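## Task

Set the metal block inside the gray tray, resting upright.

## Robot and tools

Robot: two seven-joint arms, left_arm and right_arm, each on a tilted plate held by a shared metal frame behind them. Each arm ends in a vacuum tool, not fingers. Its cup point is the middle of the suction cup's rim (31 mm across), and the cup faces along that point's own +z axis. About 3 cm behind the rim the tool widens to roughly 5 cm sideways, so leave room there.

Frames: the scene frame has its origin at table height between the nominal bases, +z up, +x out over the table, and left_arm toward +y (these names do not match image sides). Fixed cameras and the table use the scene frame. Each arm reports its cup point position (m) and quat_wxyz in its own base frame; actual bases: left_arm (-0.019, +0.151, +0.292) m, right_arm (+0.039, -0.309, +0.292) m, both tilted. Reported positions can be a few cm off, more at long reach.

Command row: always 14 numbers in [-1, 1], even if one arm stays still. Order: left dx, dy, dz, rx, ry, rz, left suction, then right dx, dy, dz, rx, ry, rz, right suction. The six pose numbers are an offset, not a pose: measured from that arm's Hand target as it stood when the action or move began, along that Hand target's own axes. Scale: 1.0 equals 0.6 m for dx/dy/dz and 180 degrees for rotation; rx, ry, rz form a single rotation vector. Since every offset restarts from the current Hand target, sending the same offset again moves the arm further. Sending six zeros re-requests the present Hand target. The controller limits each step's orientation to 32 degrees from the measured one. Big rotations can swing the elbow.

Suction number: 1 means full vacuum (about 55 kPa under ambient), a fraction asks for that share, and 0.05 or less switches it off. It persists; to keep a tool unchanged, resend its previous value (0 counts as a command).

Tools:
- execute_actions(actions, cameras): actions is a list of actions; each action is up to 15 rows of 14 numbers, one row per 1/30 s control step; a short action repeats its final row to fill 15. All rows in an action are offsets from the action's starting Hand target. An empty list returns state plus all images.
- move(target, speed, blend, blocking, cameras): drives cup points in straight lines. target is one 14-number row or a list of up to 15 rows; every row is an offset from the same starting Hand targets, not chained. speed in m/s, 0.002 to 0.5 (default 0.25), one value or one per target; turning is capped at twice that in rad/s and 0.873 rad/s. blend (m) rounds corners between list targets; 0 stops at each. The whole move is capped at 10 s. It does not avoid obstacles or the other arm. Result adds a move: line (done, off_target, moving, held, fault) and limits (paced = pose clipped, held = steps withheld). Done means within 3 mm and 2 degrees; neither done nor off_target tells you about contact.
- wait(seconds 0 to 10): lets time pass holding commands.
- stop(): brakes a running move.
- zoom_image(camera, region [x0,y0,x1,y1] pixels, max 504x504): closer look at cam_high, cam_left_wrist or cam_right_wrist, from the newest images.
- clear_fault(arm): clears a reported torque fault on left_arm or right_arm.
- finished_scene(scene): ends the current scene; give its number. Irreversible; after ending the first scene, make no further calls in that reply.

Cameras: cam_high is fixed (scene frame); the wrist cameras ride on the arms, with poses from joint readings and possibly slightly delayed. All are 896x504.

Result lines: Hand target is the last commanded (clipped) pose, the base of the next offsets. The cup point often stops short; the next command, even zeros, asks again, and a remaining gap can be sent as an offset. suction_measured shows reached vacuum (near 0 if no seal; up to 0.15 under the command if sealed). part_present turns 1 at 0.50, back to 0 below 0.45. Flange force is the external force on the tool along its own axes; rows-based calls hide it until a move or wait. Joint torques, Joint velocities (within noise means still), Tool commands and motor temperatures also appear.

Picking: turn suction on and set the rim flat on a smooth face, away from edges, holes or seams, so it seals all round. Under vacuum the cup shortens up to about 13 mm. To release, lower the object onto its support, then switch suction off; the cup may spring it away until the tool is 20 mm clear. A cup sealed on the table pins the tool until suction goes off.

Avoid: dropping items or releasing them while moving; fast or hard contact (the arms are stiff, so a few mm past a firm surface presses hard); anything leaving the table; arms touching each other or their frames. Exceeding joint torque (104.5 N m big joints, 51.3 N m wrist joints) or straying over 5 degrees causes a torque fault that needs clear_fault. Holding loads, stretching out or pushing against unreachable poses heats motors; at 75 °C the arm sinks and stops. Loose objects may be nudged occasionally.

Each tool is called after ">>>" as name([rows], argument=value, ...), one row to a line, values as JSON.

## Session

>>> execute_actions(actions=[])

Scene clock: 0.00 s.
left_arm: end_effector_position=(+0.4197, -0.1560, +0.0723) suction_measured=0.00 part_present=0 end_effector_quat_wxyz=(-0.462, +0.818, -0.158, +0.304) | right_arm: end_effector_position=(+0.2622, -0.1255, +0.3453) suction_measured=0.00 part_present=0 end_effector_quat_wxyz=(+0.155, +0.217, +0.964, +0.005)
Joint positions: left_arm=[1.3 1.157 -0.591 1.912 -1.016 0.729 1.544] | right_arm=[-0.05 -0.267 0.354 2.084 3.207 -1 -0.162]
Joint velocities: within noise
Joint torques (N m): no reading
Motor temperatures (°C): left_arm=[32 22 24 24 31 36 36] | right_arm=[25 20 28 26 29 32 37]
Flange force (N): no reading
Hand target: left_arm +0.4197, -0.1560, +0.0723; -0.462, +0.818, -0.158, +0.304 | right_arm +0.2622, -0.1255, +0.3453; +0.155, +0.217, +0.964, +0.005
Tool commands: left_gripper/suction=+0.0 right_gripper/suction=+0.0

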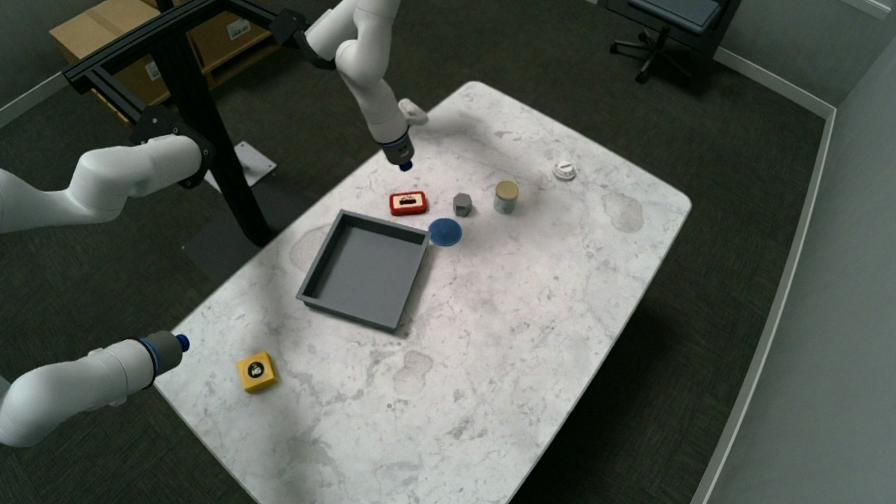

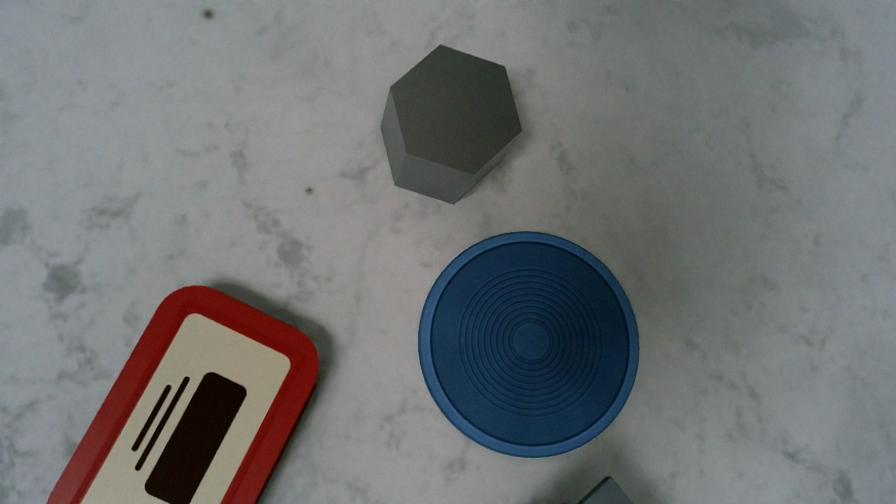

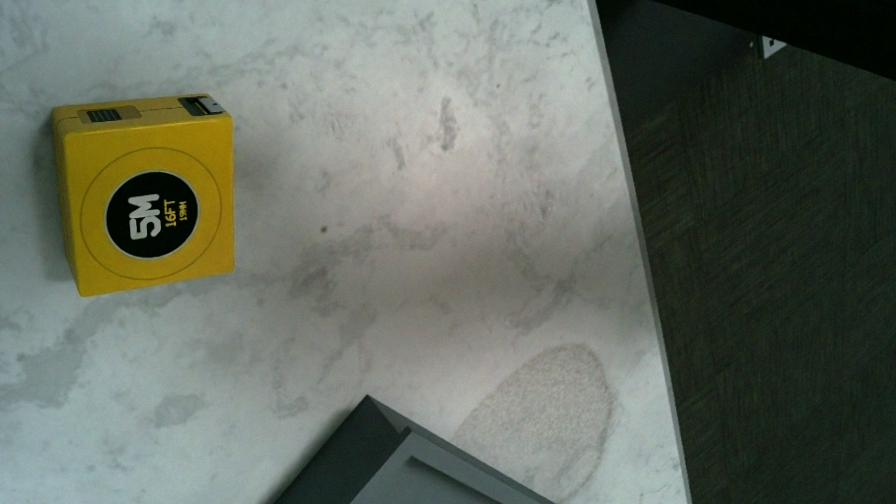

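>>> zoom_image(camera="cam_left_wrist", region=[330, 20, 580, 230])

>>> zoom_image(camera="cam_high", region=[380, 160, 590, 260])

>>> zoom_image(camera="cam_high", region=[280, 190, 480, 350])

Scaled by 2.016 from the camera's 896x504 image, which has a finer 1280x720 frame.

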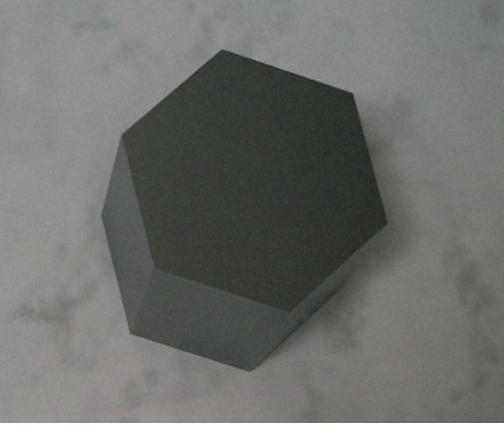

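Scaled by 2.400 from the camera's 896x504 image, which has a finer 1280x720 frame.

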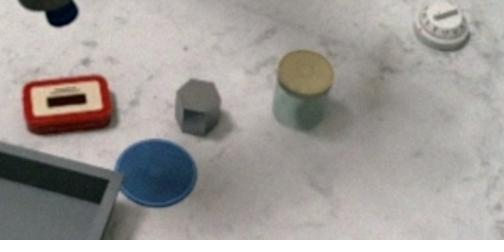

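Scaled by 2.520 from the camera's 896x504 image, which has a finer 1280x720 frame.

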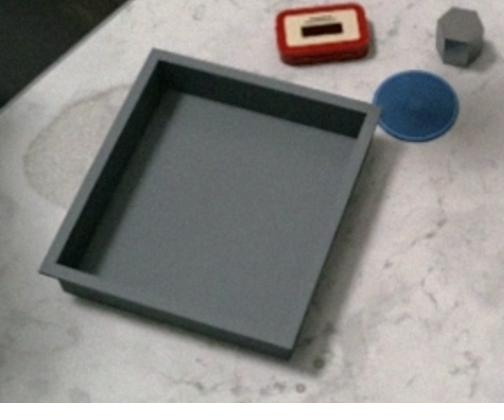

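>>> zoom_image(camera="cam_high", region=[440, 180, 490, 230])

>>> zoom_image(camera="cam_high", region=[340, 80, 440, 230])

Scaled by 10.080 from the camera's 896x504 image, which has a finer 1280x720 frame.

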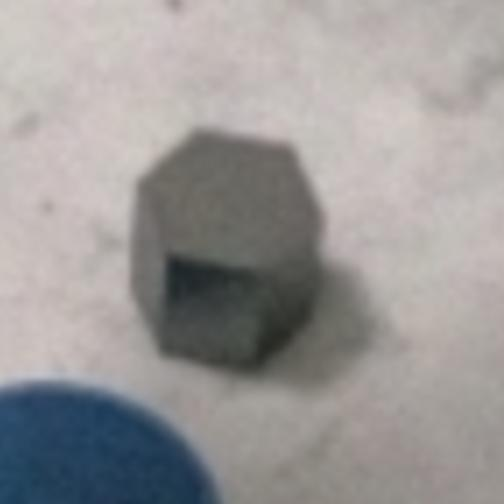

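Scaled by 3.360 from the camera's 896x504 image, which has a finer 1280x720 frame.

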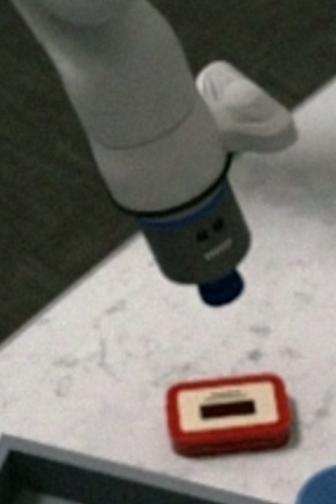

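>>> zoom_image(camera="cam_left_wrist", region=[430, 110, 540, 220])

Scaled by 4.582 from the camera's 896x504 image, which has a finer 1280x720 frame.

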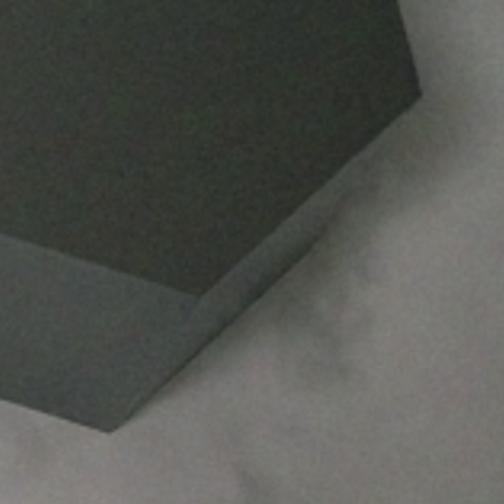

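>>> move(target=[0.2563, 0.0293, 0.1532, 0.0888, -0.2561, 0, 0, 0, 0, 0, 0, 0, 0, 0], cameras=["all"])

Scene clock: 33.73 s.
left_arm: end_effector_position=(+0.5961, -0.1868, +0.0759) suction_measured=0.00 part_present=0 end_effector_quat_wxyz=(-0.555, +0.829, +0.025, +0.056) | right_arm: end_effector_position=(+0.2623, -0.1255, +0.3453) suction_measured=0.00 part_present=0 end_effector_quat_wxyz=(+0.155, +0.217, +0.964, +0.005)
Joint positions: left_arm=[0.627 1.693 -0.422 0.035 -0.635 1.998 0.505] | right_arm=[-0.05 -0.267 0.354 2.084 3.207 -1 -0.162]
Joint torques (N m): left_arm=[20.14 -13.79 0.28 -6.88 -0.15 0.76 0.15] | right_arm=[0.83 -6.96 -3.75 -2.99 -0.57 -0.7 0.19]
Flange force (N): left_arm=no reading | right_arm=[2.7 -1.9 2.3]
Hand target: left_arm +0.5969, -0.1876, +0.0757; -0.593, +0.801, +0.077, -0.021 | right_arm +0.2623, -0.1255, +0.3453; +0.155, +0.217, +0.964, +0.005
Off the commanded pose: left_arm 0.001 m, 12 deg | right_arm 0.000 m, 0 deg.
elbow stopped short (left arm): the move would have taken joint 4 (elbow) straighter than the controller allows.
move: off_target (left_arm)
camera_calibration:
cam_left_wrist: T_world_to_cam=[[0.994237, -0.000678607, 0.107202, -0.597307], [0.0978987, -0.40176, -0.910497, -0.0108672], [0.0436874, 0.915745, -0.399378, 0.288806], [0, 0, 0, 1]] pos_world=[0.582311, -0.269244, 0.169481]

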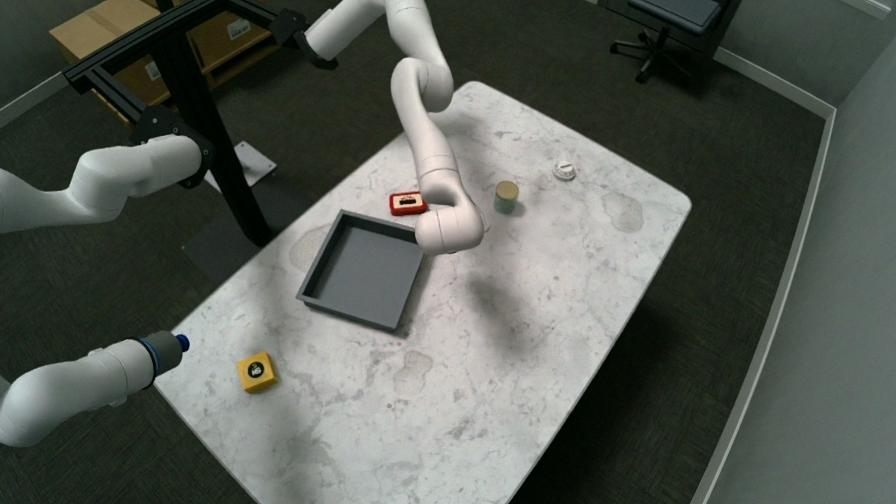

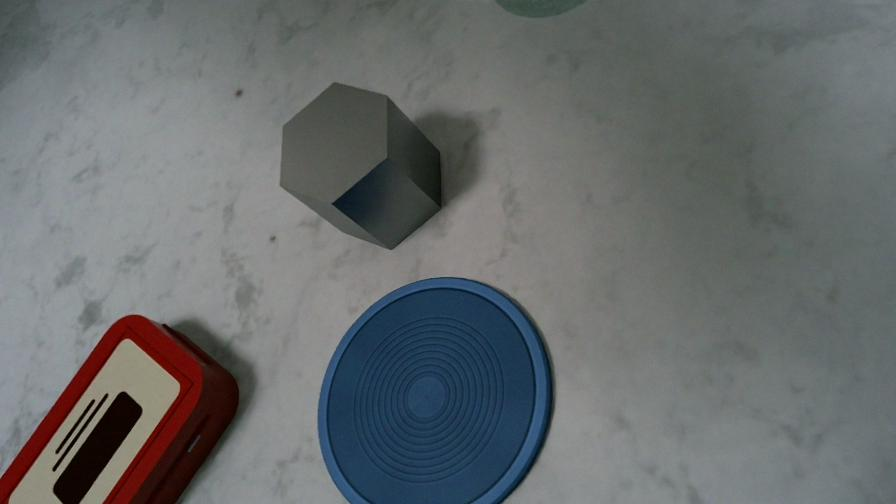

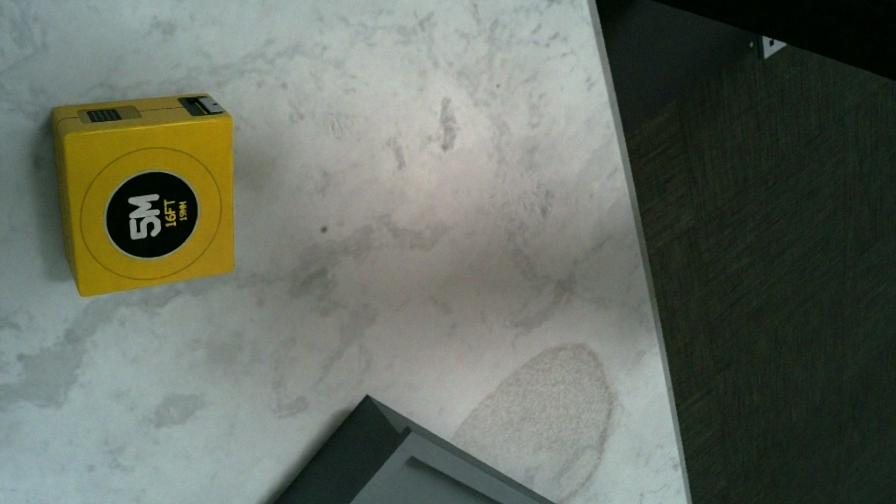

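>>> move(target=[-0.1152, -0.1938, 0.2423, -0.1465, 0.2007, 0.0396, 0, 0, 0, 0, 0, 0, 0, 0], cameras=["cam_high", "cam_left_wrist"])

Scene clock: 53.83 s.
left_arm: end_effector_position=(+0.4990, -0.0270, +0.1394) suction_measured=0.00 part_present=0 end_effector_quat_wxyz=(-0.390, +0.884, -0.155, +0.208) | right_arm: end_effector_position=(+0.2623, -0.1255, +0.3453) suction_measured=0.00 part_present=0 end_effector_quat_wxyz=(+0.155, +0.217, +0.964, +0.005)
Joint positions: left_arm=[0.885 0.842 -0.653 1.955 -1.079 0.482 1.1] | right_arm=[-0.05 -0.267 0.354 2.084 3.207 -1 -0.162]
Joint torques (N m): left_arm=[13.03 -7.18 2.69 -3.05 0.22 -0.13 0.11] | right_arm=[0.84 -6.98 -3.7 -2.96 -0.56 -0.71 0.22]
Flange force (N): left_arm=[-1.8 -3.5 -1.1] | right_arm=[2.8 -1.6 2.3]
Hand target: left_arm +0.4990, -0.0270, +0.1394; -0.390, +0.884, -0.155, +0.208 | right_arm +0.2623, -0.1255, +0.3453; +0.155, +0.217, +0.964, +0.005
Off the commanded pose: left_arm 0.000 m, 0 deg | right_arm 0.000 m, 0 deg.
move: done
camera_calibration:
cam_left_wrist: T_world_to_cam=[[0.876256, -0.42325, 0.230293, -0.47722], [-0.124188, -0.660169, -0.74078, 0.200889], [0.465568, 0.620513, -0.631039, -0.0139737], [0, 0, 0, 1]] pos_world=[0.44962, -0.0606918, 0.249897]
Images, in order (width x height): cam_high 896x504, cam_left_wrist 896x504.

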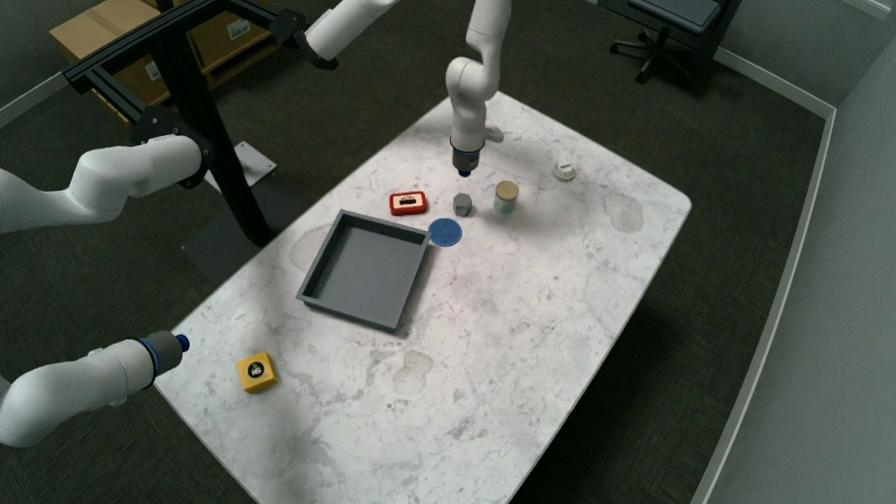

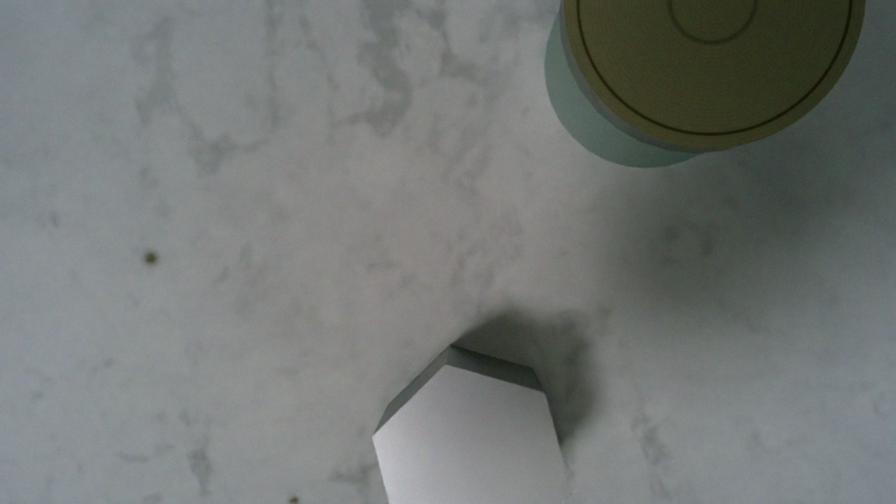

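>>> zoom_image(camera="cam_high", region=[400, 130, 520, 250])

Scaled by 4.200 from the camera's 896x504 image, which has a finer 1280x720 frame.

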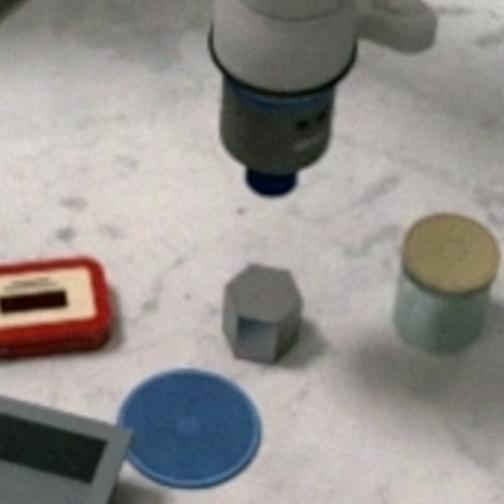

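>>> move([
  [0, 0, 0.15, 0, 0, 0, 1, 0, 0, 0, 0, 0, 0, 0],
  [0, 0, 0.17, 0, 0, 0, 1, 0, 0, 0, 0, 0, 0, 0],
], speed=[0.15, 0.03], cameras=["cam_left_wrist"])

Scene clock: 62.43 s.
left_arm: end_effector_position=(+0.5488, +0.0367, +0.0773) suction_measured=0.00 part_present=0 end_effector_quat_wxyz=(-0.390, +0.884, -0.155, +0.208) | right_arm: end_effector_position=(+0.2623, -0.1255, +0.3453) suction_measured=0.00 part_present=0 end_effector_quat_wxyz=(+0.155, +0.217, +0.964, +0.005)
Joint positions: left_arm=[0.771 1.074 -0.785 1.878 -1.23 0.222 1.271] | right_arm=[-0.05 -0.267 0.354 2.084 3.207 -1 -0.162]
Joint torques (N m): left_arm=[13.98 -8.88 1.82 -2.01 0.06 0.05 0.14] | right_arm=[0.79 -6.97 -3.73 -3.03 -0.55 -0.73 0.19]
Flange force (N): left_arm=[-0.1 -3.1 -1.9] | right_arm=[2.9 -1.9 2.5]
Hand target: left_arm +0.5488, +0.0367, +0.0773; -0.390, +0.884, -0.155, +0.208 | right_arm +0.2623, -0.1255, +0.3453; +0.155, +0.217, +0.964, +0.005
Off the commanded pose: left_arm 0.000 m, 0 deg | right_arm 0.000 m, 0 deg.
move: done
camera_calibration:
cam_left_wrist: T_world_to_cam=[[0.876261, -0.423223, 0.230325, -0.479581], [-0.124151, -0.660187, -0.74077, 0.20303], [0.465568, 0.620513, -0.631039, -0.115936], [0, 0, 0, 1]] pos_world=[0.49942, 0.00300818, 0.187697]
Images, in order (width x height): cam_left_wrist 896x504.

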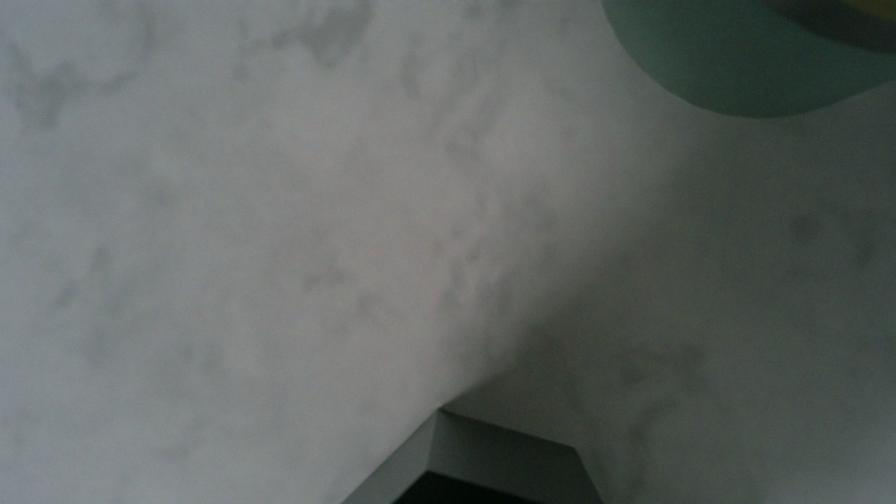

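>>> move(target=[0, 0, 0.0117, 0, 0, 0, 1, 0, 0, 0, 0, 0, 0, 0], speed=0.02)

Scene clock: 63.93 s.
left_arm: end_effector_position=(+0.5523, +0.0411, +0.0730) suction_measured=0.41 part_present=0 end_effector_quat_wxyz=(-0.390, +0.884, -0.155, +0.208) | right_arm: end_effector_position=(+0.2623, -0.1255, +0.3453) suction_measured=0.00 part_present=0 end_effector_quat_wxyz=(+0.155, +0.217, +0.964, +0.005)
Joint positions: left_arm=[0.765 1.092 -0.797 1.87 -1.237 0.204 1.282] | right_arm=[-0.05 -0.267 0.354 2.084 3.207 -1 -0.162]
Joint torques (N m): left_arm=[14.71 -9.14 1.75 -1.99 0.08 -0.1 0.1] | right_arm=[0.78 -6.93 -3.78 -3.01 -0.6 -0.73 0.2]
Flange force (N): left_arm=[2.3 -3.3 -1.3] | right_arm=[2.9 -2.0 2.4]
Hand target: left_arm +0.5523, +0.0411, +0.0730; -0.390, +0.884, -0.155, +0.208 | right_arm +0.2623, -0.1255, +0.3453; +0.155, +0.217, +0.964, +0.005
Off the commanded pose: left_arm 0.000 m, 0 deg | right_arm 0.000 m, 0 deg.
move: done

>>> wait(seconds=0.6)

Scene clock: 64.90 s.
left_arm: end_effector_position=(+0.5523, +0.0411, +0.0730) suction_measured=0.94 part_present=1 end_effector_quat_wxyz=(-0.390, +0.884, -0.155, +0.208) | right_arm: end_effector_position=(+0.2623, -0.1255, +0.3453) suction_measured=0.00 part_present=0 end_effector_quat_wxyz=(+0.155, +0.217, +0.964, +0.005)
Joint positions: left_arm=[0.765 1.092 -0.797 1.869 -1.237 0.204 1.282] | right_arm=[-0.05 -0.267 0.354 2.084 3.207 -1 -0.162]
Joint torques (N m): left_arm=[14.74 -9.37 1.69 -2.08 0.09 -0.09 0.12] | right_arm=[0.8 -7 -3.83 -3.08 -0.57 -0.72 0.17]
Flange force (N): left_arm=[1.8 -3.0 -0.9] | right_arm=[2.7 -2.2 2.7]
Hand target: left_arm +0.5523, +0.0411, +0.0730; -0.390, +0.884, -0.155, +0.208 | right_arm +0.2623, -0.1255, +0.3453; +0.155, +0.217, +0.964, +0.005
Tool commands: left_gripper/suction=+1.0 right_gripper/suction=+0.0
Off the commanded pose: left_arm 0.000 m, 0 deg | right_arm 0.000 m, 0 deg.
wait: 0.60 s; at rest from the start

>>> move([
  [0, 0, -0.1833, 0, 0, 0, 1, 0, 0, 0, 0, 0, 0, 0],
  [0.093, 0.4253, -0.1833, 0, 0, 0, 1, 0, 0, 0, 0, 0, 0, 0],
  [0.093, 0.4253, -0.05, 0, 0, 0, 1, 0, 0, 0, 0, 0, 0, 0],
], speed=[0.15, 0.25, 0.1], blend=[0.04, 0.04, 0], cameras=["cam_high", "cam_left_wrist"])

Scene clock: 71.23 s.
left_arm: end_effector_position=(+0.5576, -0.1674, -0.0871) suction_measured=0.95 part_present=1 end_effector_quat_wxyz=(-0.390, +0.884, -0.155, +0.208) | right_arm: end_effector_position=(+0.2623, -0.1255, +0.3453) suction_measured=0.00 part_present=0 end_effector_quat_wxyz=(+0.155, +0.217, +0.964, +0.005)
Joint positions: left_arm=[0.86 1.412 -0.411 1.334 -0.832 0.711 1.145] | right_arm=[-0.05 -0.267 0.354 2.084 3.207 -1 -0.162]
Joint torques (N m): left_arm=[17.86 -12.84 3.88 -4.69 0.08 -0.16 0.1] | right_arm=[0.79 -6.93 -3.67 -2.96 -0.57 -0.75 0.2]
Flange force (N): left_arm=[-2.4 -4.4 1.5] | right_arm=[2.9 -1.6 2.3]
Hand target: left_arm +0.5576, -0.1674, -0.0872; -0.390, +0.884, -0.155, +0.208 | right_arm +0.2623, -0.1255, +0.3453; +0.155, +0.217, +0.964, +0.005
Off the commanded pose: left_arm 0.000 m, 0 deg | right_arm 0.000 m, 0 deg.
move: done
camera_calibration:
cam_left_wrist: T_world_to_cam=[[0.876215, -0.423305, 0.230348, -0.5358], [-0.124183, -0.660161, -0.740788, -0.0523825], [0.465646, 0.620484, -0.63101, -0.0971758], [0, 0, 0, 1]] pos_world=[0.50822, -0.201092, 0.0232972]
Images, in order (width x height): cam_high 896x504, cam_left_wrist 896x504.

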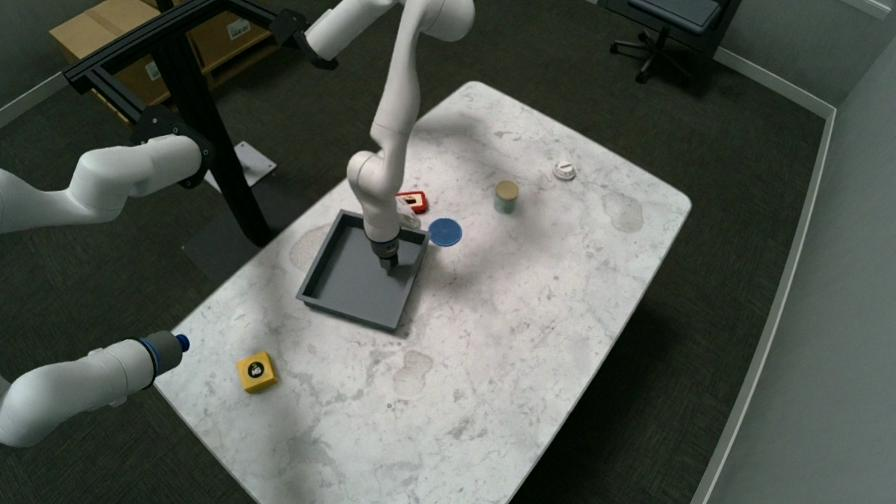

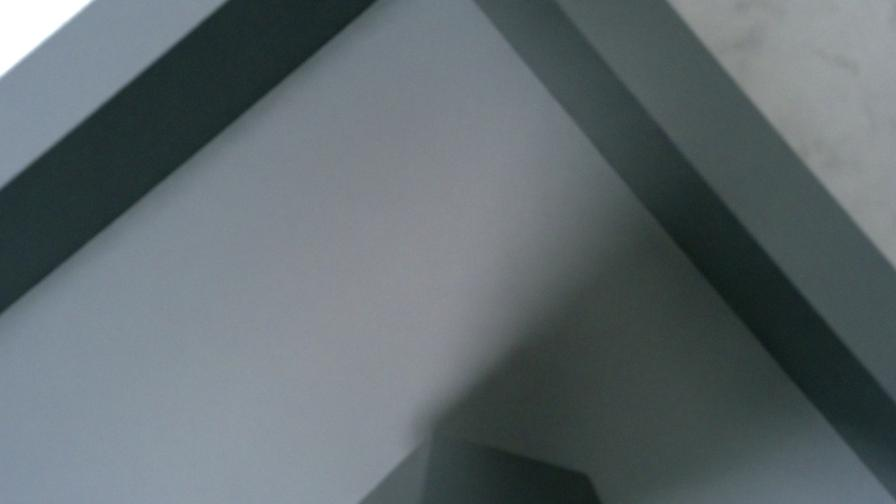

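>>> move(target=[0, 0, 0.0417, 0, 0, 0, 1, 0, 0, 0, 0, 0, 0, 0], speed=0.05)

Scene clock: 73.17 s.
left_arm: end_effector_position=(+0.5698, -0.1518, -0.1024) suction_measured=0.95 part_present=1 end_effector_quat_wxyz=(-0.390, +0.884, -0.155, +0.208) | right_arm: end_effector_position=(+0.2623, -0.1255, +0.3453) suction_measured=0.00 part_present=0 end_effector_quat_wxyz=(+0.155, +0.217, +0.964, +0.005)
Joint positions: left_arm=[0.829 1.449 -0.423 1.308 -0.844 0.683 1.148] | right_arm=[-0.05 -0.267 0.354 2.084 3.207 -1 -0.162]
Joint torques (N m): left_arm=[18.21 -12.62 3.86 -4.6 0.08 -0.02 0.12] | right_arm=[0.83 -6.95 -3.74 -3 -0.55 -0.74 0.21]
Flange force (N): left_arm=[-2.6 -5.3 1.4] | right_arm=[2.8 -1.8 2.4]
Hand target: left_arm +0.5698, -0.1517, -0.1024; -0.390, +0.884, -0.155, +0.208 | right_arm +0.2623, -0.1255, +0.3453; +0.155, +0.217, +0.964, +0.005
Off the commanded pose: left_arm 0.000 m, 0 deg | right_arm 0.000 m, 0 deg.
move: done

>>> move(target=[0, 0, 0.01, 0, 0, 0, 1, 0, 0, 0, 0, 0, 0, 0], speed=0.02)

Scene clock: 74.27 s.
left_arm: end_effector_position=(+0.5728, -0.1480, -0.1060) suction_measured=0.95 part_present=1 end_effector_quat_wxyz=(-0.390, +0.884, -0.155, +0.208) | right_arm: end_effector_position=(+0.2623, -0.1255, +0.3453) suction_measured=0.00 part_present=0 end_effector_quat_wxyz=(+0.155, +0.217, +0.964, +0.005)
Joint positions: left_arm=[0.821 1.457 -0.426 1.301 -0.846 0.677 1.149] | right_arm=[-0.05 -0.267 0.354 2.084 3.207 -1 -0.162]
Joint torques (N m): left_arm=[18.25 -12.91 3.8 -4.74 0.1 -0.09 0.11] | right_arm=[0.78 -6.95 -3.69 -2.96 -0.56 -0.72 0.24]
Flange force (N): left_arm=[-3.0 -5.1 1.5] | right_arm=[2.9 -1.6 2.2]
Hand target: left_arm +0.5728, -0.1480, -0.1061; -0.390, +0.884, -0.155, +0.208 | right_arm +0.2623, -0.1255, +0.3453; +0.155, +0.217, +0.964, +0.005
Off the commanded pose: left_arm 0.000 m, 0 deg | right_arm 0.000 m, 0 deg.
move: done

>>> move(target=[0, 0, 0.007, 0, 0, 0, 1, 0, 0, 0, 0, 0, 0, 0], speed=0.02)

Scene clock: 75.50 s.
left_arm: end_effector_position=(+0.5748, -0.1454, -0.1086) suction_measured=0.95 part_present=1 end_effector_quat_wxyz=(-0.390, +0.884, -0.155, +0.208) | right_arm: end_effector_position=(+0.2623, -0.1255, +0.3453) suction_measured=0.00 part_present=0 end_effector_quat_wxyz=(+0.155, +0.217, +0.964, +0.005)
Joint positions: left_arm=[0.815 1.464 -0.428 1.296 -0.848 0.672 1.149] | right_arm=[-0.05 -0.267 0.354 2.084 3.207 -1 -0.162]
Joint torques (N m): left_arm=[18.12 -12.93 3.77 -4.5 0.07 -0.09 0.1] | right_arm=[0.74 -6.94 -3.69 -3.02 -0.57 -0.72 0.24]
Flange force (N): left_arm=[-2.4 -4.4 1.5] | right_arm=[3.1 -1.6 2.3]
Hand target: left_arm +0.5748, -0.1454, -0.1086; -0.390, +0.884, -0.155, +0.208 | right_arm +0.2623, -0.1255, +0.3453; +0.155, +0.217, +0.964, +0.005
Off the commanded pose: left_arm 0.000 m, 0 deg | right_arm 0.000 m, 0 deg.
move: done

>>> move(target=[0, 0, 0.006, 0, 0, 0, 1, 0, 0, 0, 0, 0, 0, 0], speed=0.02)

Scene clock: 76.87 s.
left_arm: end_effector_position=(+0.5766, -0.1433, -0.1107) suction_measured=0.95 part_present=1 end_effector_quat_wxyz=(-0.390, +0.884, -0.155, +0.208) | right_arm: end_effector_position=(+0.2623, -0.1255, +0.3453) suction_measured=0.00 part_present=0 end_effector_quat_wxyz=(+0.155, +0.217, +0.964, +0.005)
Joint positions: left_arm=[0.811 1.469 -0.43 1.291 -0.85 0.669 1.149] | right_arm=[-0.05 -0.267 0.354 2.084 3.207 -1 -0.162]
Joint torques (N m): left_arm=[2.88 -0.04 -1.17 -3.33 -0.46 -2.01 0.13] | right_arm=[0.8 -6.97 -3.67 -2.98 -0.54 -0.67 0.19]
Flange force (N): left_arm=[-10.1 -10.7 -40.7] | right_arm=[2.8 -1.7 2.1]
Hand target: left_arm +0.5766, -0.1431, -0.1108; -0.390, +0.884, -0.155, +0.208 | right_arm +0.2623, -0.1255, +0.3453; +0.155, +0.217, +0.964, +0.005
Off the commanded pose: left_arm 0.000 m, 0 deg | right_arm 0.000 m, 0 deg.
move: done

>>> move(target=[0, 0, -0.0017, 0, 0, 0, 0, 0, 0, 0, 0, 0, 0, 0], speed=0.02)

>>> wait(seconds=0.4)

Scene clock: 78.70 s.
left_arm: end_effector_position=(+0.5761, -0.1437, -0.1102) suction_measured=0.00 part_present=0 end_effector_quat_wxyz=(-0.390, +0.884, -0.155, +0.208) | right_arm: end_effector_position=(+0.2623, -0.1255, +0.3453) suction_measured=0.00 part_present=0 end_effector_quat_wxyz=(+0.155, +0.217, +0.964, +0.005)
Joint positions: left_arm=[0.812 1.468 -0.429 1.293 -0.849 0.67 1.149] | right_arm=[-0.05 -0.267 0.354 2.084 3.207 -1 -0.162]
Joint torques (N m): left_arm=[5.3 -2.49 -0.74 -2.05 -0.14 -0.71 0.12] | right_arm=[0.83 -6.96 -3.75 -2.99 -0.56 -0.7 0.23]
Flange force (N): left_arm=[-5.8 -6.8 -30.7] | right_arm=[2.8 -1.8 2.3]
Hand target: left_arm +0.5761, -0.1438, -0.1102; -0.390, +0.884, -0.155, +0.208 | right_arm +0.2623, -0.1255, +0.3453; +0.155, +0.217, +0.964, +0.005
Off the commanded pose: left_arm 0.000 m, 0 deg | right_arm 0.000 m, 0 deg.
move: done

Scene clock: 79.10 s.
left_arm: end_effector_position=(+0.5761, -0.1438, -0.1102) suction_measured=0.00 part_present=0 end_effector_quat_wxyz=(-0.390, +0.884, -0.155, +0.208) | right_arm: end_effector_position=(+0.2623, -0.1255, +0.3453) suction_measured=0.00 part_present=0 end_effector_quat_wxyz=(+0.155, +0.217, +0.964, +0.005)
Joint positions: left_arm=[0.812 1.468 -0.429 1.293 -0.849 0.67 1.149] | right_arm=[-0.05 -0.267 0.354 2.084 3.207 -1 -0.162]
Joint torques (N m): left_arm=[5.71 -2.8 -0.55 -2.13 -0.13 -0.62 0.14] | right_arm=[0.8 -6.97 -3.8 -3.05 -0.58 -0.71 0.22]
Flange force (N): left_arm=[-5.8 -6.9 -29.6] | right_arm=[2.9 -2.0 2.5]
Hand target: left_arm +0.5761, -0.1438, -0.1102; -0.390, +0.884, -0.155, +0.208 | right_arm +0.2623, -0.1255, +0.3453; +0.155, +0.217, +0.964, +0.005
Tool commands: left_gripper/suction=+0.0 right_gripper/suction=+0.0
Off the commanded pose: left_arm 0.000 m, 0 deg | right_arm 0.000 m, 0 deg.
wait: 0.40 s; at rest by 0.17 s

>>> move([
  [0, 0, -0.05, 0, 0, 0, 0, 0, 0, 0, 0, 0, 0, 0],
  [0, 0, -0.22, 0, 0, 0, 0, 0, 0, 0, 0, 0, 0, 0],
], speed=[0.04, 0.2], cameras=["cam_high", "cam_left_wrist"])

Scene clock: 81.77 s.
left_arm: end_effector_position=(+0.5116, -0.2262, -0.0298) suction_measured=0.00 part_present=0 end_effector_quat_wxyz=(-0.390, +0.884, -0.155, +0.208) | right_arm: end_effector_position=(+0.2623, -0.1255, +0.3453) suction_measured=0.00 part_present=0 end_effector_quat_wxyz=(+0.155, +0.217, +0.964, +0.005)
Joint positions: left_arm=[0.97 1.284 -0.361 1.387 -0.778 0.845 1.118] | right_arm=[-0.05 -0.267 0.354 2.084 3.207 -1 -0.162]
Joint torques (N m): left_arm=[16.69 -11.62 3.96 -5.15 0.1 -0.12 0.09] | right_arm=[0.73 -6.99 -3.67 -3.05 -0.58 -0.75 0.19]
Flange force (N): left_arm=[-3.2 -5.2 0.2] | right_arm=[3.0 -1.7 2.5]
Hand target: left_arm +0.5116, -0.2262, -0.0298; -0.390, +0.884, -0.155, +0.208 | right_arm +0.2623, -0.1255, +0.3453; +0.155, +0.217, +0.964, +0.005
Off the commanded pose: left_arm 0.000 m, 0 deg | right_arm 0.000 m, 0 deg.
move: done
camera_calibration:
cam_left_wrist: T_world_to_cam=[[0.876265, -0.423238, 0.230281, -0.533541], [-0.124122, -0.660082, -0.740868, -0.0544002], [0.465568, 0.620614, -0.63094, -0.00311272], [0, 0, 0, 1]] pos_world=[0.46222, -0.259792, 0.0805972]
Images, in order (width x height): cam_high 896x504, cam_left_wrist 896x504.

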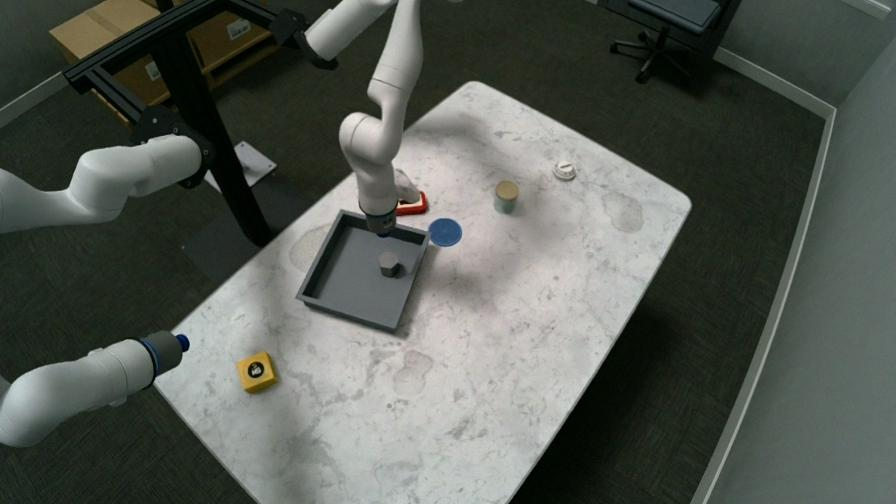

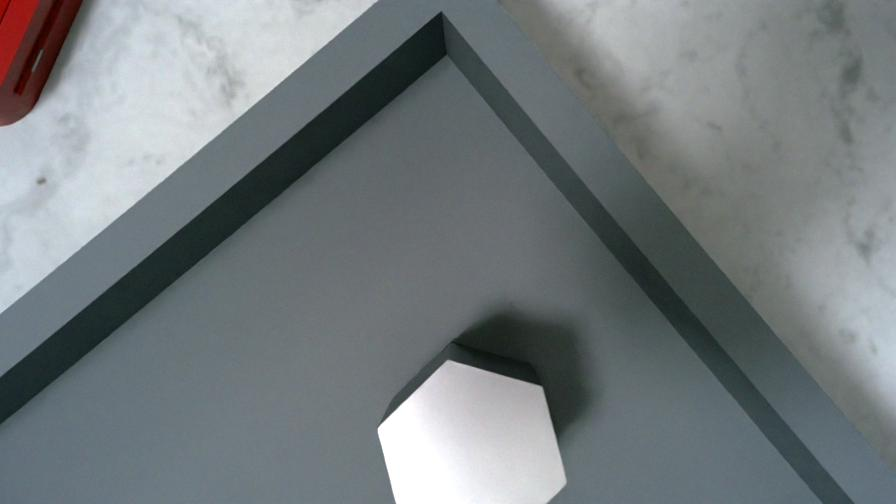

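>>> zoom_image(camera="cam_high", region=[280, 190, 460, 340])

>>> zoom_image(camera="cam_high", region=[350, 220, 430, 300])

Scaled by 2.800 from the camera's 896x504 image, which has a finer 1280x720 frame.

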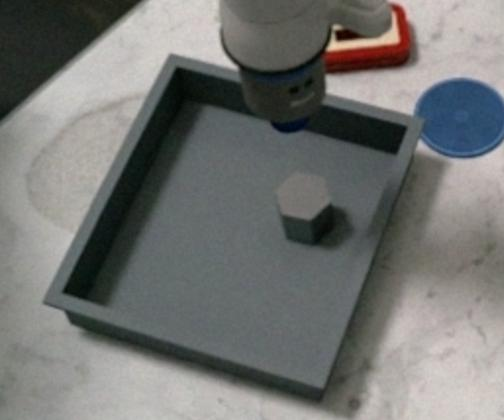

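Scaled by 6.300 from the camera's 896x504 image, which has a finer 1280x720 frame.

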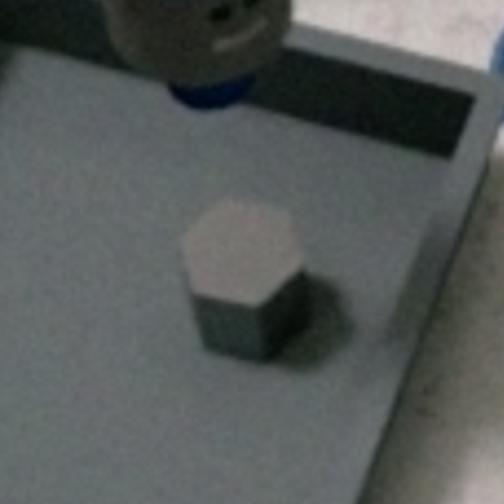

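>>> move([
  [-0.2302, -0.4163, -0.1417, 0, 0, 0, 0, 0, 0, 0, 0, 0, 0, 0],
  [-0.2302, -0.4163, -0.1417, 0, 0, 0, 0, 0.0679, 0.5068, 0.4169, 0.1412, -0.1728, 0, 0],
], cameras=["all"])

Scene clock: 123.00 s.
left_arm: end_effector_position=(+0.3782, -0.0572, +0.1760) suction_measured=0.00 part_present=0 end_effector_quat_wxyz=(-0.390, +0.884, -0.155, +0.208) | right_arm: end_effector_position=(+0.4292, +0.1527, +0.1185) suction_measured=0.00 part_present=0 end_effector_quat_wxyz=(+0.355, +0.239, +0.865, -0.262)
Joint positions: left_arm=[1.15 0.646 -0.636 2.207 -1.065 0.639 1.233] | right_arm=[-0.774 0.821 -0.171 1.889 4.291 -1.174 -2.34]
Joint torques (N m): left_arm=[10.22 -3.38 3.12 -3.57 0.07 -0.05 0.1] | right_arm=[-11.7 -8.42 -6.47 -3.71 0.04 0.01 0.23]
Flange force (N): left_arm=[-2.9 -4.3 0.1] | right_arm=[1.4 -5.0 -0.1]
Hand target: left_arm +0.3782, -0.0572, +0.1760; -0.390, +0.884, -0.155, +0.208 | right_arm +0.4292, +0.1527, +0.1185; +0.355, +0.239, +0.865, -0.262
Off the commanded pose: left_arm 0.000 m, 0 deg | right_arm 0.000 m, 0 deg.
move: done
camera_calibration:
cam_left_wrist: T_world_to_cam=[[0.876204, -0.42332, 0.230362, -0.392565], [-0.124148, -0.660115, -0.740835, 0.192996], [0.465675, 0.620523, -0.630949, 0.0839791], [0, 0, 0, 1]] pos_world=[0.32882, -0.0908918, 0.286397]
cam_right_wrist: T_world_to_cam=[[-0.654948, 0.209465, -0.726063, 0.331971], [0.572587, 0.764571, -0.29593, -0.273382], [0.493141, -0.609553, -0.620691, 0.0710452], [0, 0, 0, 1]] pos_world=[0.338923, 0.18279, 0.204228]

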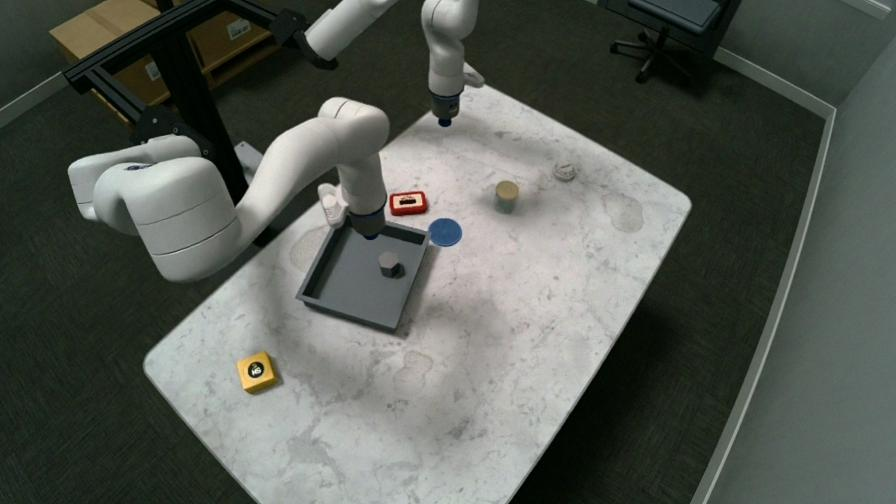

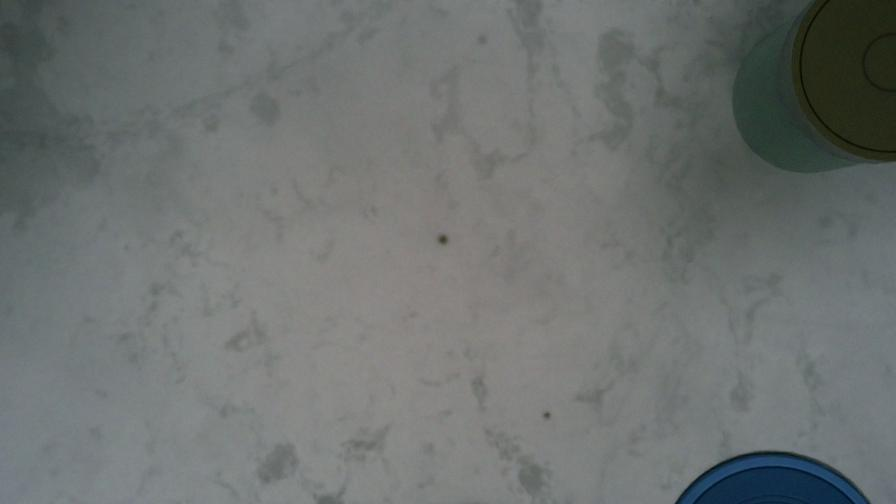

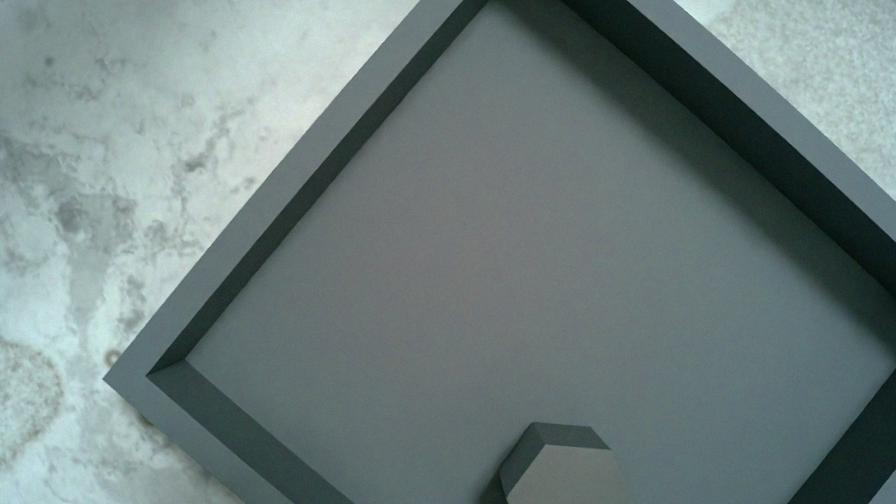

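>>> move([
  [0, 0, 0, 0, 0, 0, 0, 0.0898, 0.0729, 0.25, 0, 0, 0, 1],
  [0, 0, 0, 0, 0, 0, 0, 0.0898, 0.0729, 0.325, 0, 0, 0, 1],
], speed=[0.2, 0.05], cameras=["cam_high"])

>>> zoom_image(camera="cam_high", region=[340, 200, 440, 300])

Scene clock: 136.17 s.
left_arm: end_effector_position=(+0.3782, -0.0572, +0.1760) suction_measured=0.00 part_present=0 end_effector_quat_wxyz=(-0.390, +0.884, -0.155, +0.208) | right_arm: end_effector_position=(+0.5165, +0.0762, -0.0528) suction_measured=0.00 part_present=0 end_effector_quat_wxyz=(+0.355, +0.239, +0.865, -0.262)
Joint positions: left_arm=[1.15 0.646 -0.636 2.207 -1.065 0.639 1.233] | right_arm=[-0.611 1.231 -0.029 1.723 4.619 -0.946 -2.541]
Joint torques (N m): left_arm=[10.25 -3.37 3.15 -3.51 0.11 -0.06 0.12] | right_arm=[-13.41 -10.07 -6.26 -1.44 0.02 -0.05 0.23]
Flange force (N): left_arm=[-2.6 -4.4 0.1] | right_arm=[0.5 -5.1 -1.9]
Hand target: left_arm +0.3782, -0.0572, +0.1760; -0.390, +0.884, -0.155, +0.208 | right_arm +0.5165, +0.0762, -0.0528; +0.355, +0.239, +0.865, -0.262
Off the commanded pose: left_arm 0.000 m, 0 deg | right_arm 0.000 m, 0 deg.
move: done
Images, in order (width x height): cam_high 896x504.

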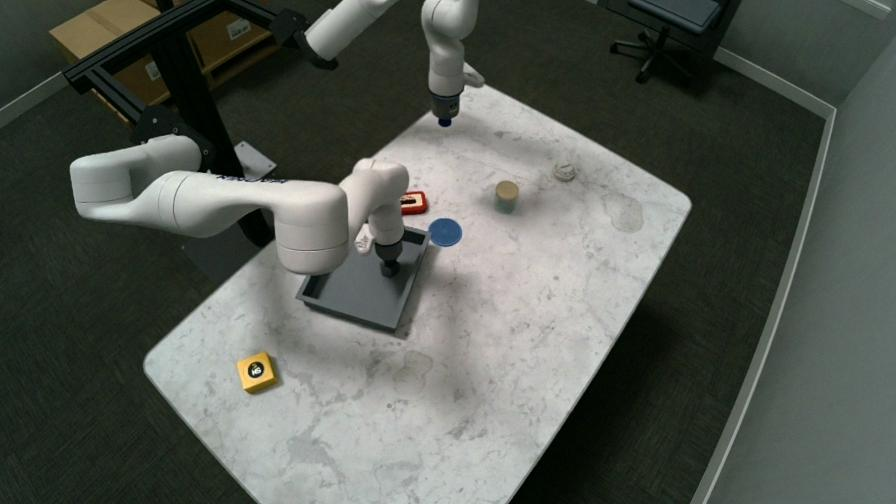

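Scaled by 5.040 from the camera's 896x504 image, which has a finer 1280x720 frame.

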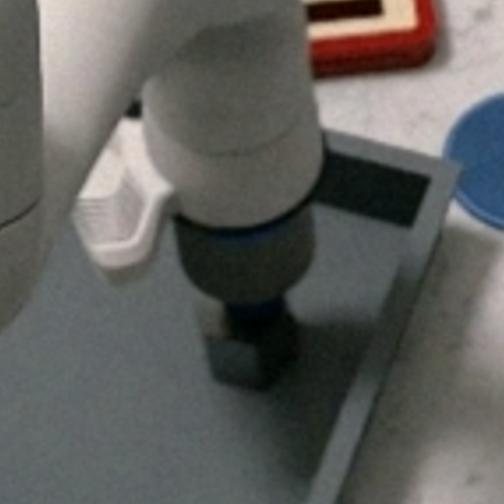

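>>> zoom_image(camera="cam_high", region=[370, 240, 410, 285])

Scaled by 11.200 from the camera's 896x504 image, which has a finer 1280x720 frame.

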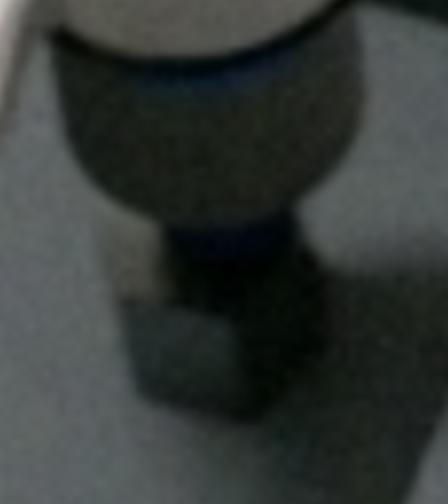

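>>> move(target=[0, 0, 0, 0, 0, 0, 0, 0, 0, 0.0117, 0, 0, 0, 1], speed=0.02)

>>> wait(seconds=0.5)

Scene clock: 144.67 s.
left_arm: end_effector_position=(+0.3782, -0.0572, +0.1760) suction_measured=0.00 part_present=0 end_effector_quat_wxyz=(-0.390, +0.884, -0.155, +0.208) | right_arm: end_effector_position=(+0.5199, +0.0718, -0.0571) suction_measured=0.00 part_present=0 end_effector_quat_wxyz=(+0.355, +0.239, +0.865, -0.262)
Joint positions: left_arm=[1.15 0.646 -0.636 2.207 -1.065 0.639 1.233] | right_arm=[-0.603 1.241 -0.023 1.716 4.63 -0.938 -2.544]
Joint torques (N m): left_arm=[10.28 -3.41 3.13 -3.52 0.07 -0.07 0.11] | right_arm=[-13.36 -10.07 -6.29 -1.46 0.07 -0.11 0.24]
Flange force (N): left_arm=[-2.5 -4.3 0.1] | right_arm=[0.6 -5.4 -2.1]
Hand target: left_arm +0.3782, -0.0572, +0.1760; -0.390, +0.884, -0.155, +0.208 | right_arm +0.5199, +0.0718, -0.0571; +0.355, +0.239, +0.865, -0.262
Off the commanded pose: left_arm 0.000 m, 0 deg | right_arm 0.000 m, 0 deg.
move: done

Scene clock: 145.17 s.
left_arm: end_effector_position=(+0.3782, -0.0572, +0.1760) suction_measured=0.00 part_present=0 end_effector_quat_wxyz=(-0.390, +0.884, -0.155, +0.208) | right_arm: end_effector_position=(+0.5199, +0.0718, -0.0571) suction_measured=0.00 part_present=0 end_effector_quat_wxyz=(+0.355, +0.239, +0.865, -0.262)
Joint positions: left_arm=[1.15 0.646 -0.636 2.207 -1.065 0.639 1.233] | right_arm=[-0.603 1.241 -0.023 1.716 4.63 -0.938 -2.544]
Joint torques (N m): left_arm=[10.26 -3.43 3.13 -3.57 0.08 -0.08 0.14] | right_arm=[-13.44 -10.01 -6.31 -1.46 0.03 -0.06 0.2]
Flange force (N): left_arm=[-2.7 -4.3 0.1] | right_arm=[0.3 -5.4 -2.1]
Hand target: left_arm +0.3782, -0.0572, +0.1760; -0.390, +0.884, -0.155, +0.208 | right_arm +0.5199, +0.0718, -0.0571; +0.355, +0.239, +0.865, -0.262
Tool commands: left_gripper/suction=+0.0 right_gripper/suction=+1.0
Off the commanded pose: left_arm 0.000 m, 0 deg | right_arm 0.000 m, 0 deg.
wait: 0.50 s; at rest by 0.17 s

>>> move(target=[0, 0, 0, 0, 0, 0, 0, 0, 0, 0.0083, 0, 0, 0, 1], speed=0.02)

>>> wait(seconds=0.5, cameras=["cam_high"])

>>> zoom_image(camera="cam_high", region=[360, 230, 420, 290])

Scene clock: 146.90 s.
left_arm: end_effector_position=(+0.3782, -0.0572, +0.1760) suction_measured=0.00 part_present=0 end_effector_quat_wxyz=(-0.390, +0.884, -0.155, +0.208) | right_arm: end_effector_position=(+0.5223, +0.0687, -0.0602) suction_measured=0.65 part_present=1 end_effector_quat_wxyz=(+0.355, +0.239, +0.865, -0.262)
Joint positions: left_arm=[1.15 0.646 -0.636 2.207 -1.065 0.639 1.233] | right_arm=[-0.597 1.248 -0.019 1.711 4.637 -0.933 -2.546]
Joint torques (N m): left_arm=[10.23 -3.38 3.15 -3.53 0.07 -0.06 0.14] | right_arm=[-14.02 -10.38 -6.69 -1.49 0.01 -0.1 0.28]
Flange force (N): left_arm=[-2.6 -4.4 0.0] | right_arm=[0.4 -5.9 -0.6]
Hand target: left_arm +0.3782, -0.0572, +0.1760; -0.390, +0.884, -0.155, +0.208 | right_arm +0.5224, +0.0687, -0.0602; +0.355, +0.239, +0.865, -0.262
Off the commanded pose: left_arm 0.000 m, 0 deg | right_arm 0.000 m, 0 deg.
move: done

Scene clock: 147.40 s.
left_arm: end_effector_position=(+0.3782, -0.0572, +0.1760) suction_measured=0.00 part_present=0 end_effector_quat_wxyz=(-0.390, +0.884, -0.155, +0.208) | right_arm: end_effector_position=(+0.5224, +0.0687, -0.0602) suction_measured=0.96 part_present=1 end_effector_quat_wxyz=(+0.355, +0.239, +0.865, -0.262)
Joint positions: left_arm=[1.15 0.646 -0.636 2.207 -1.065 0.639 1.233] | right_arm=[-0.597 1.248 -0.019 1.711 4.638 -0.933 -2.546]
Joint torques (N m): left_arm=[10.21 -3.39 3.15 -3.55 0.09 -0.09 0.1] | right_arm=[-13.99 -10.51 -6.7 -1.38 0.06 -0.08 0.23]
Flange force (N): left_arm=[-2.8 -4.3 0.0] | right_arm=[0.5 -5.2 -0.4]
Hand target: left_arm +0.3782, -0.0572, +0.1760; -0.390, +0.884, -0.155, +0.208 | right_arm +0.5224, +0.0687, -0.0602; +0.355, +0.239, +0.865, -0.262
Tool commands: left_gripper/suction=+0.0 right_gripper/suction=+1.0
Off the commanded pose: left_arm 0.000 m, 0 deg | right_arm 0.000 m, 0 deg.
wait: 0.50 s; at rest by 0.17 s
Images, in order (width x height): cam_high 896x504.

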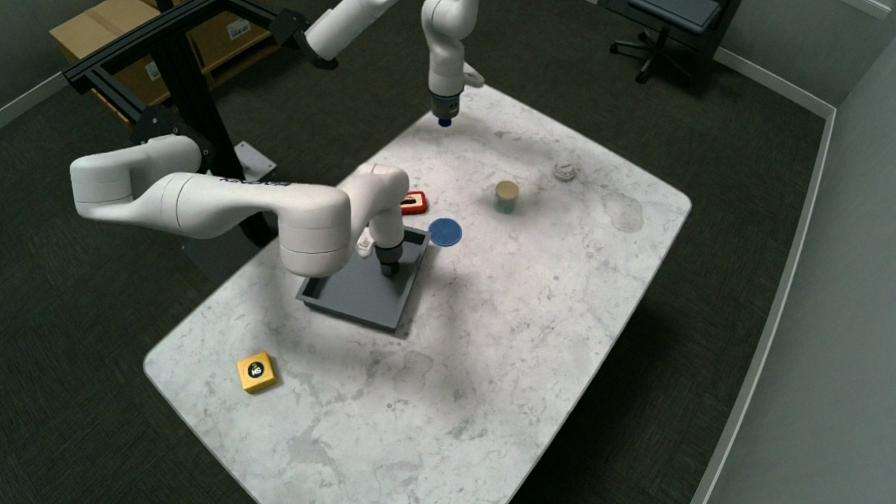

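Scaled by 8.400 from the camera's 896x504 image, which has a finer 1280x720 frame.

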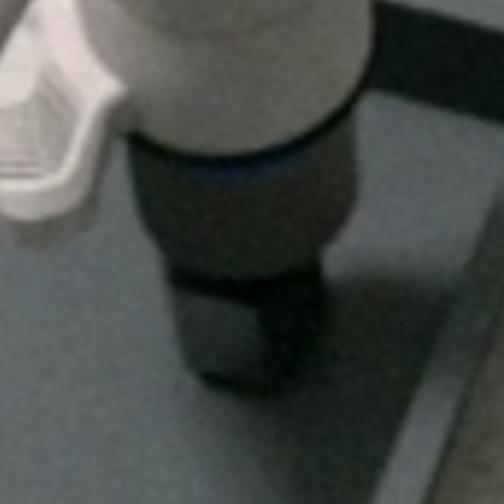

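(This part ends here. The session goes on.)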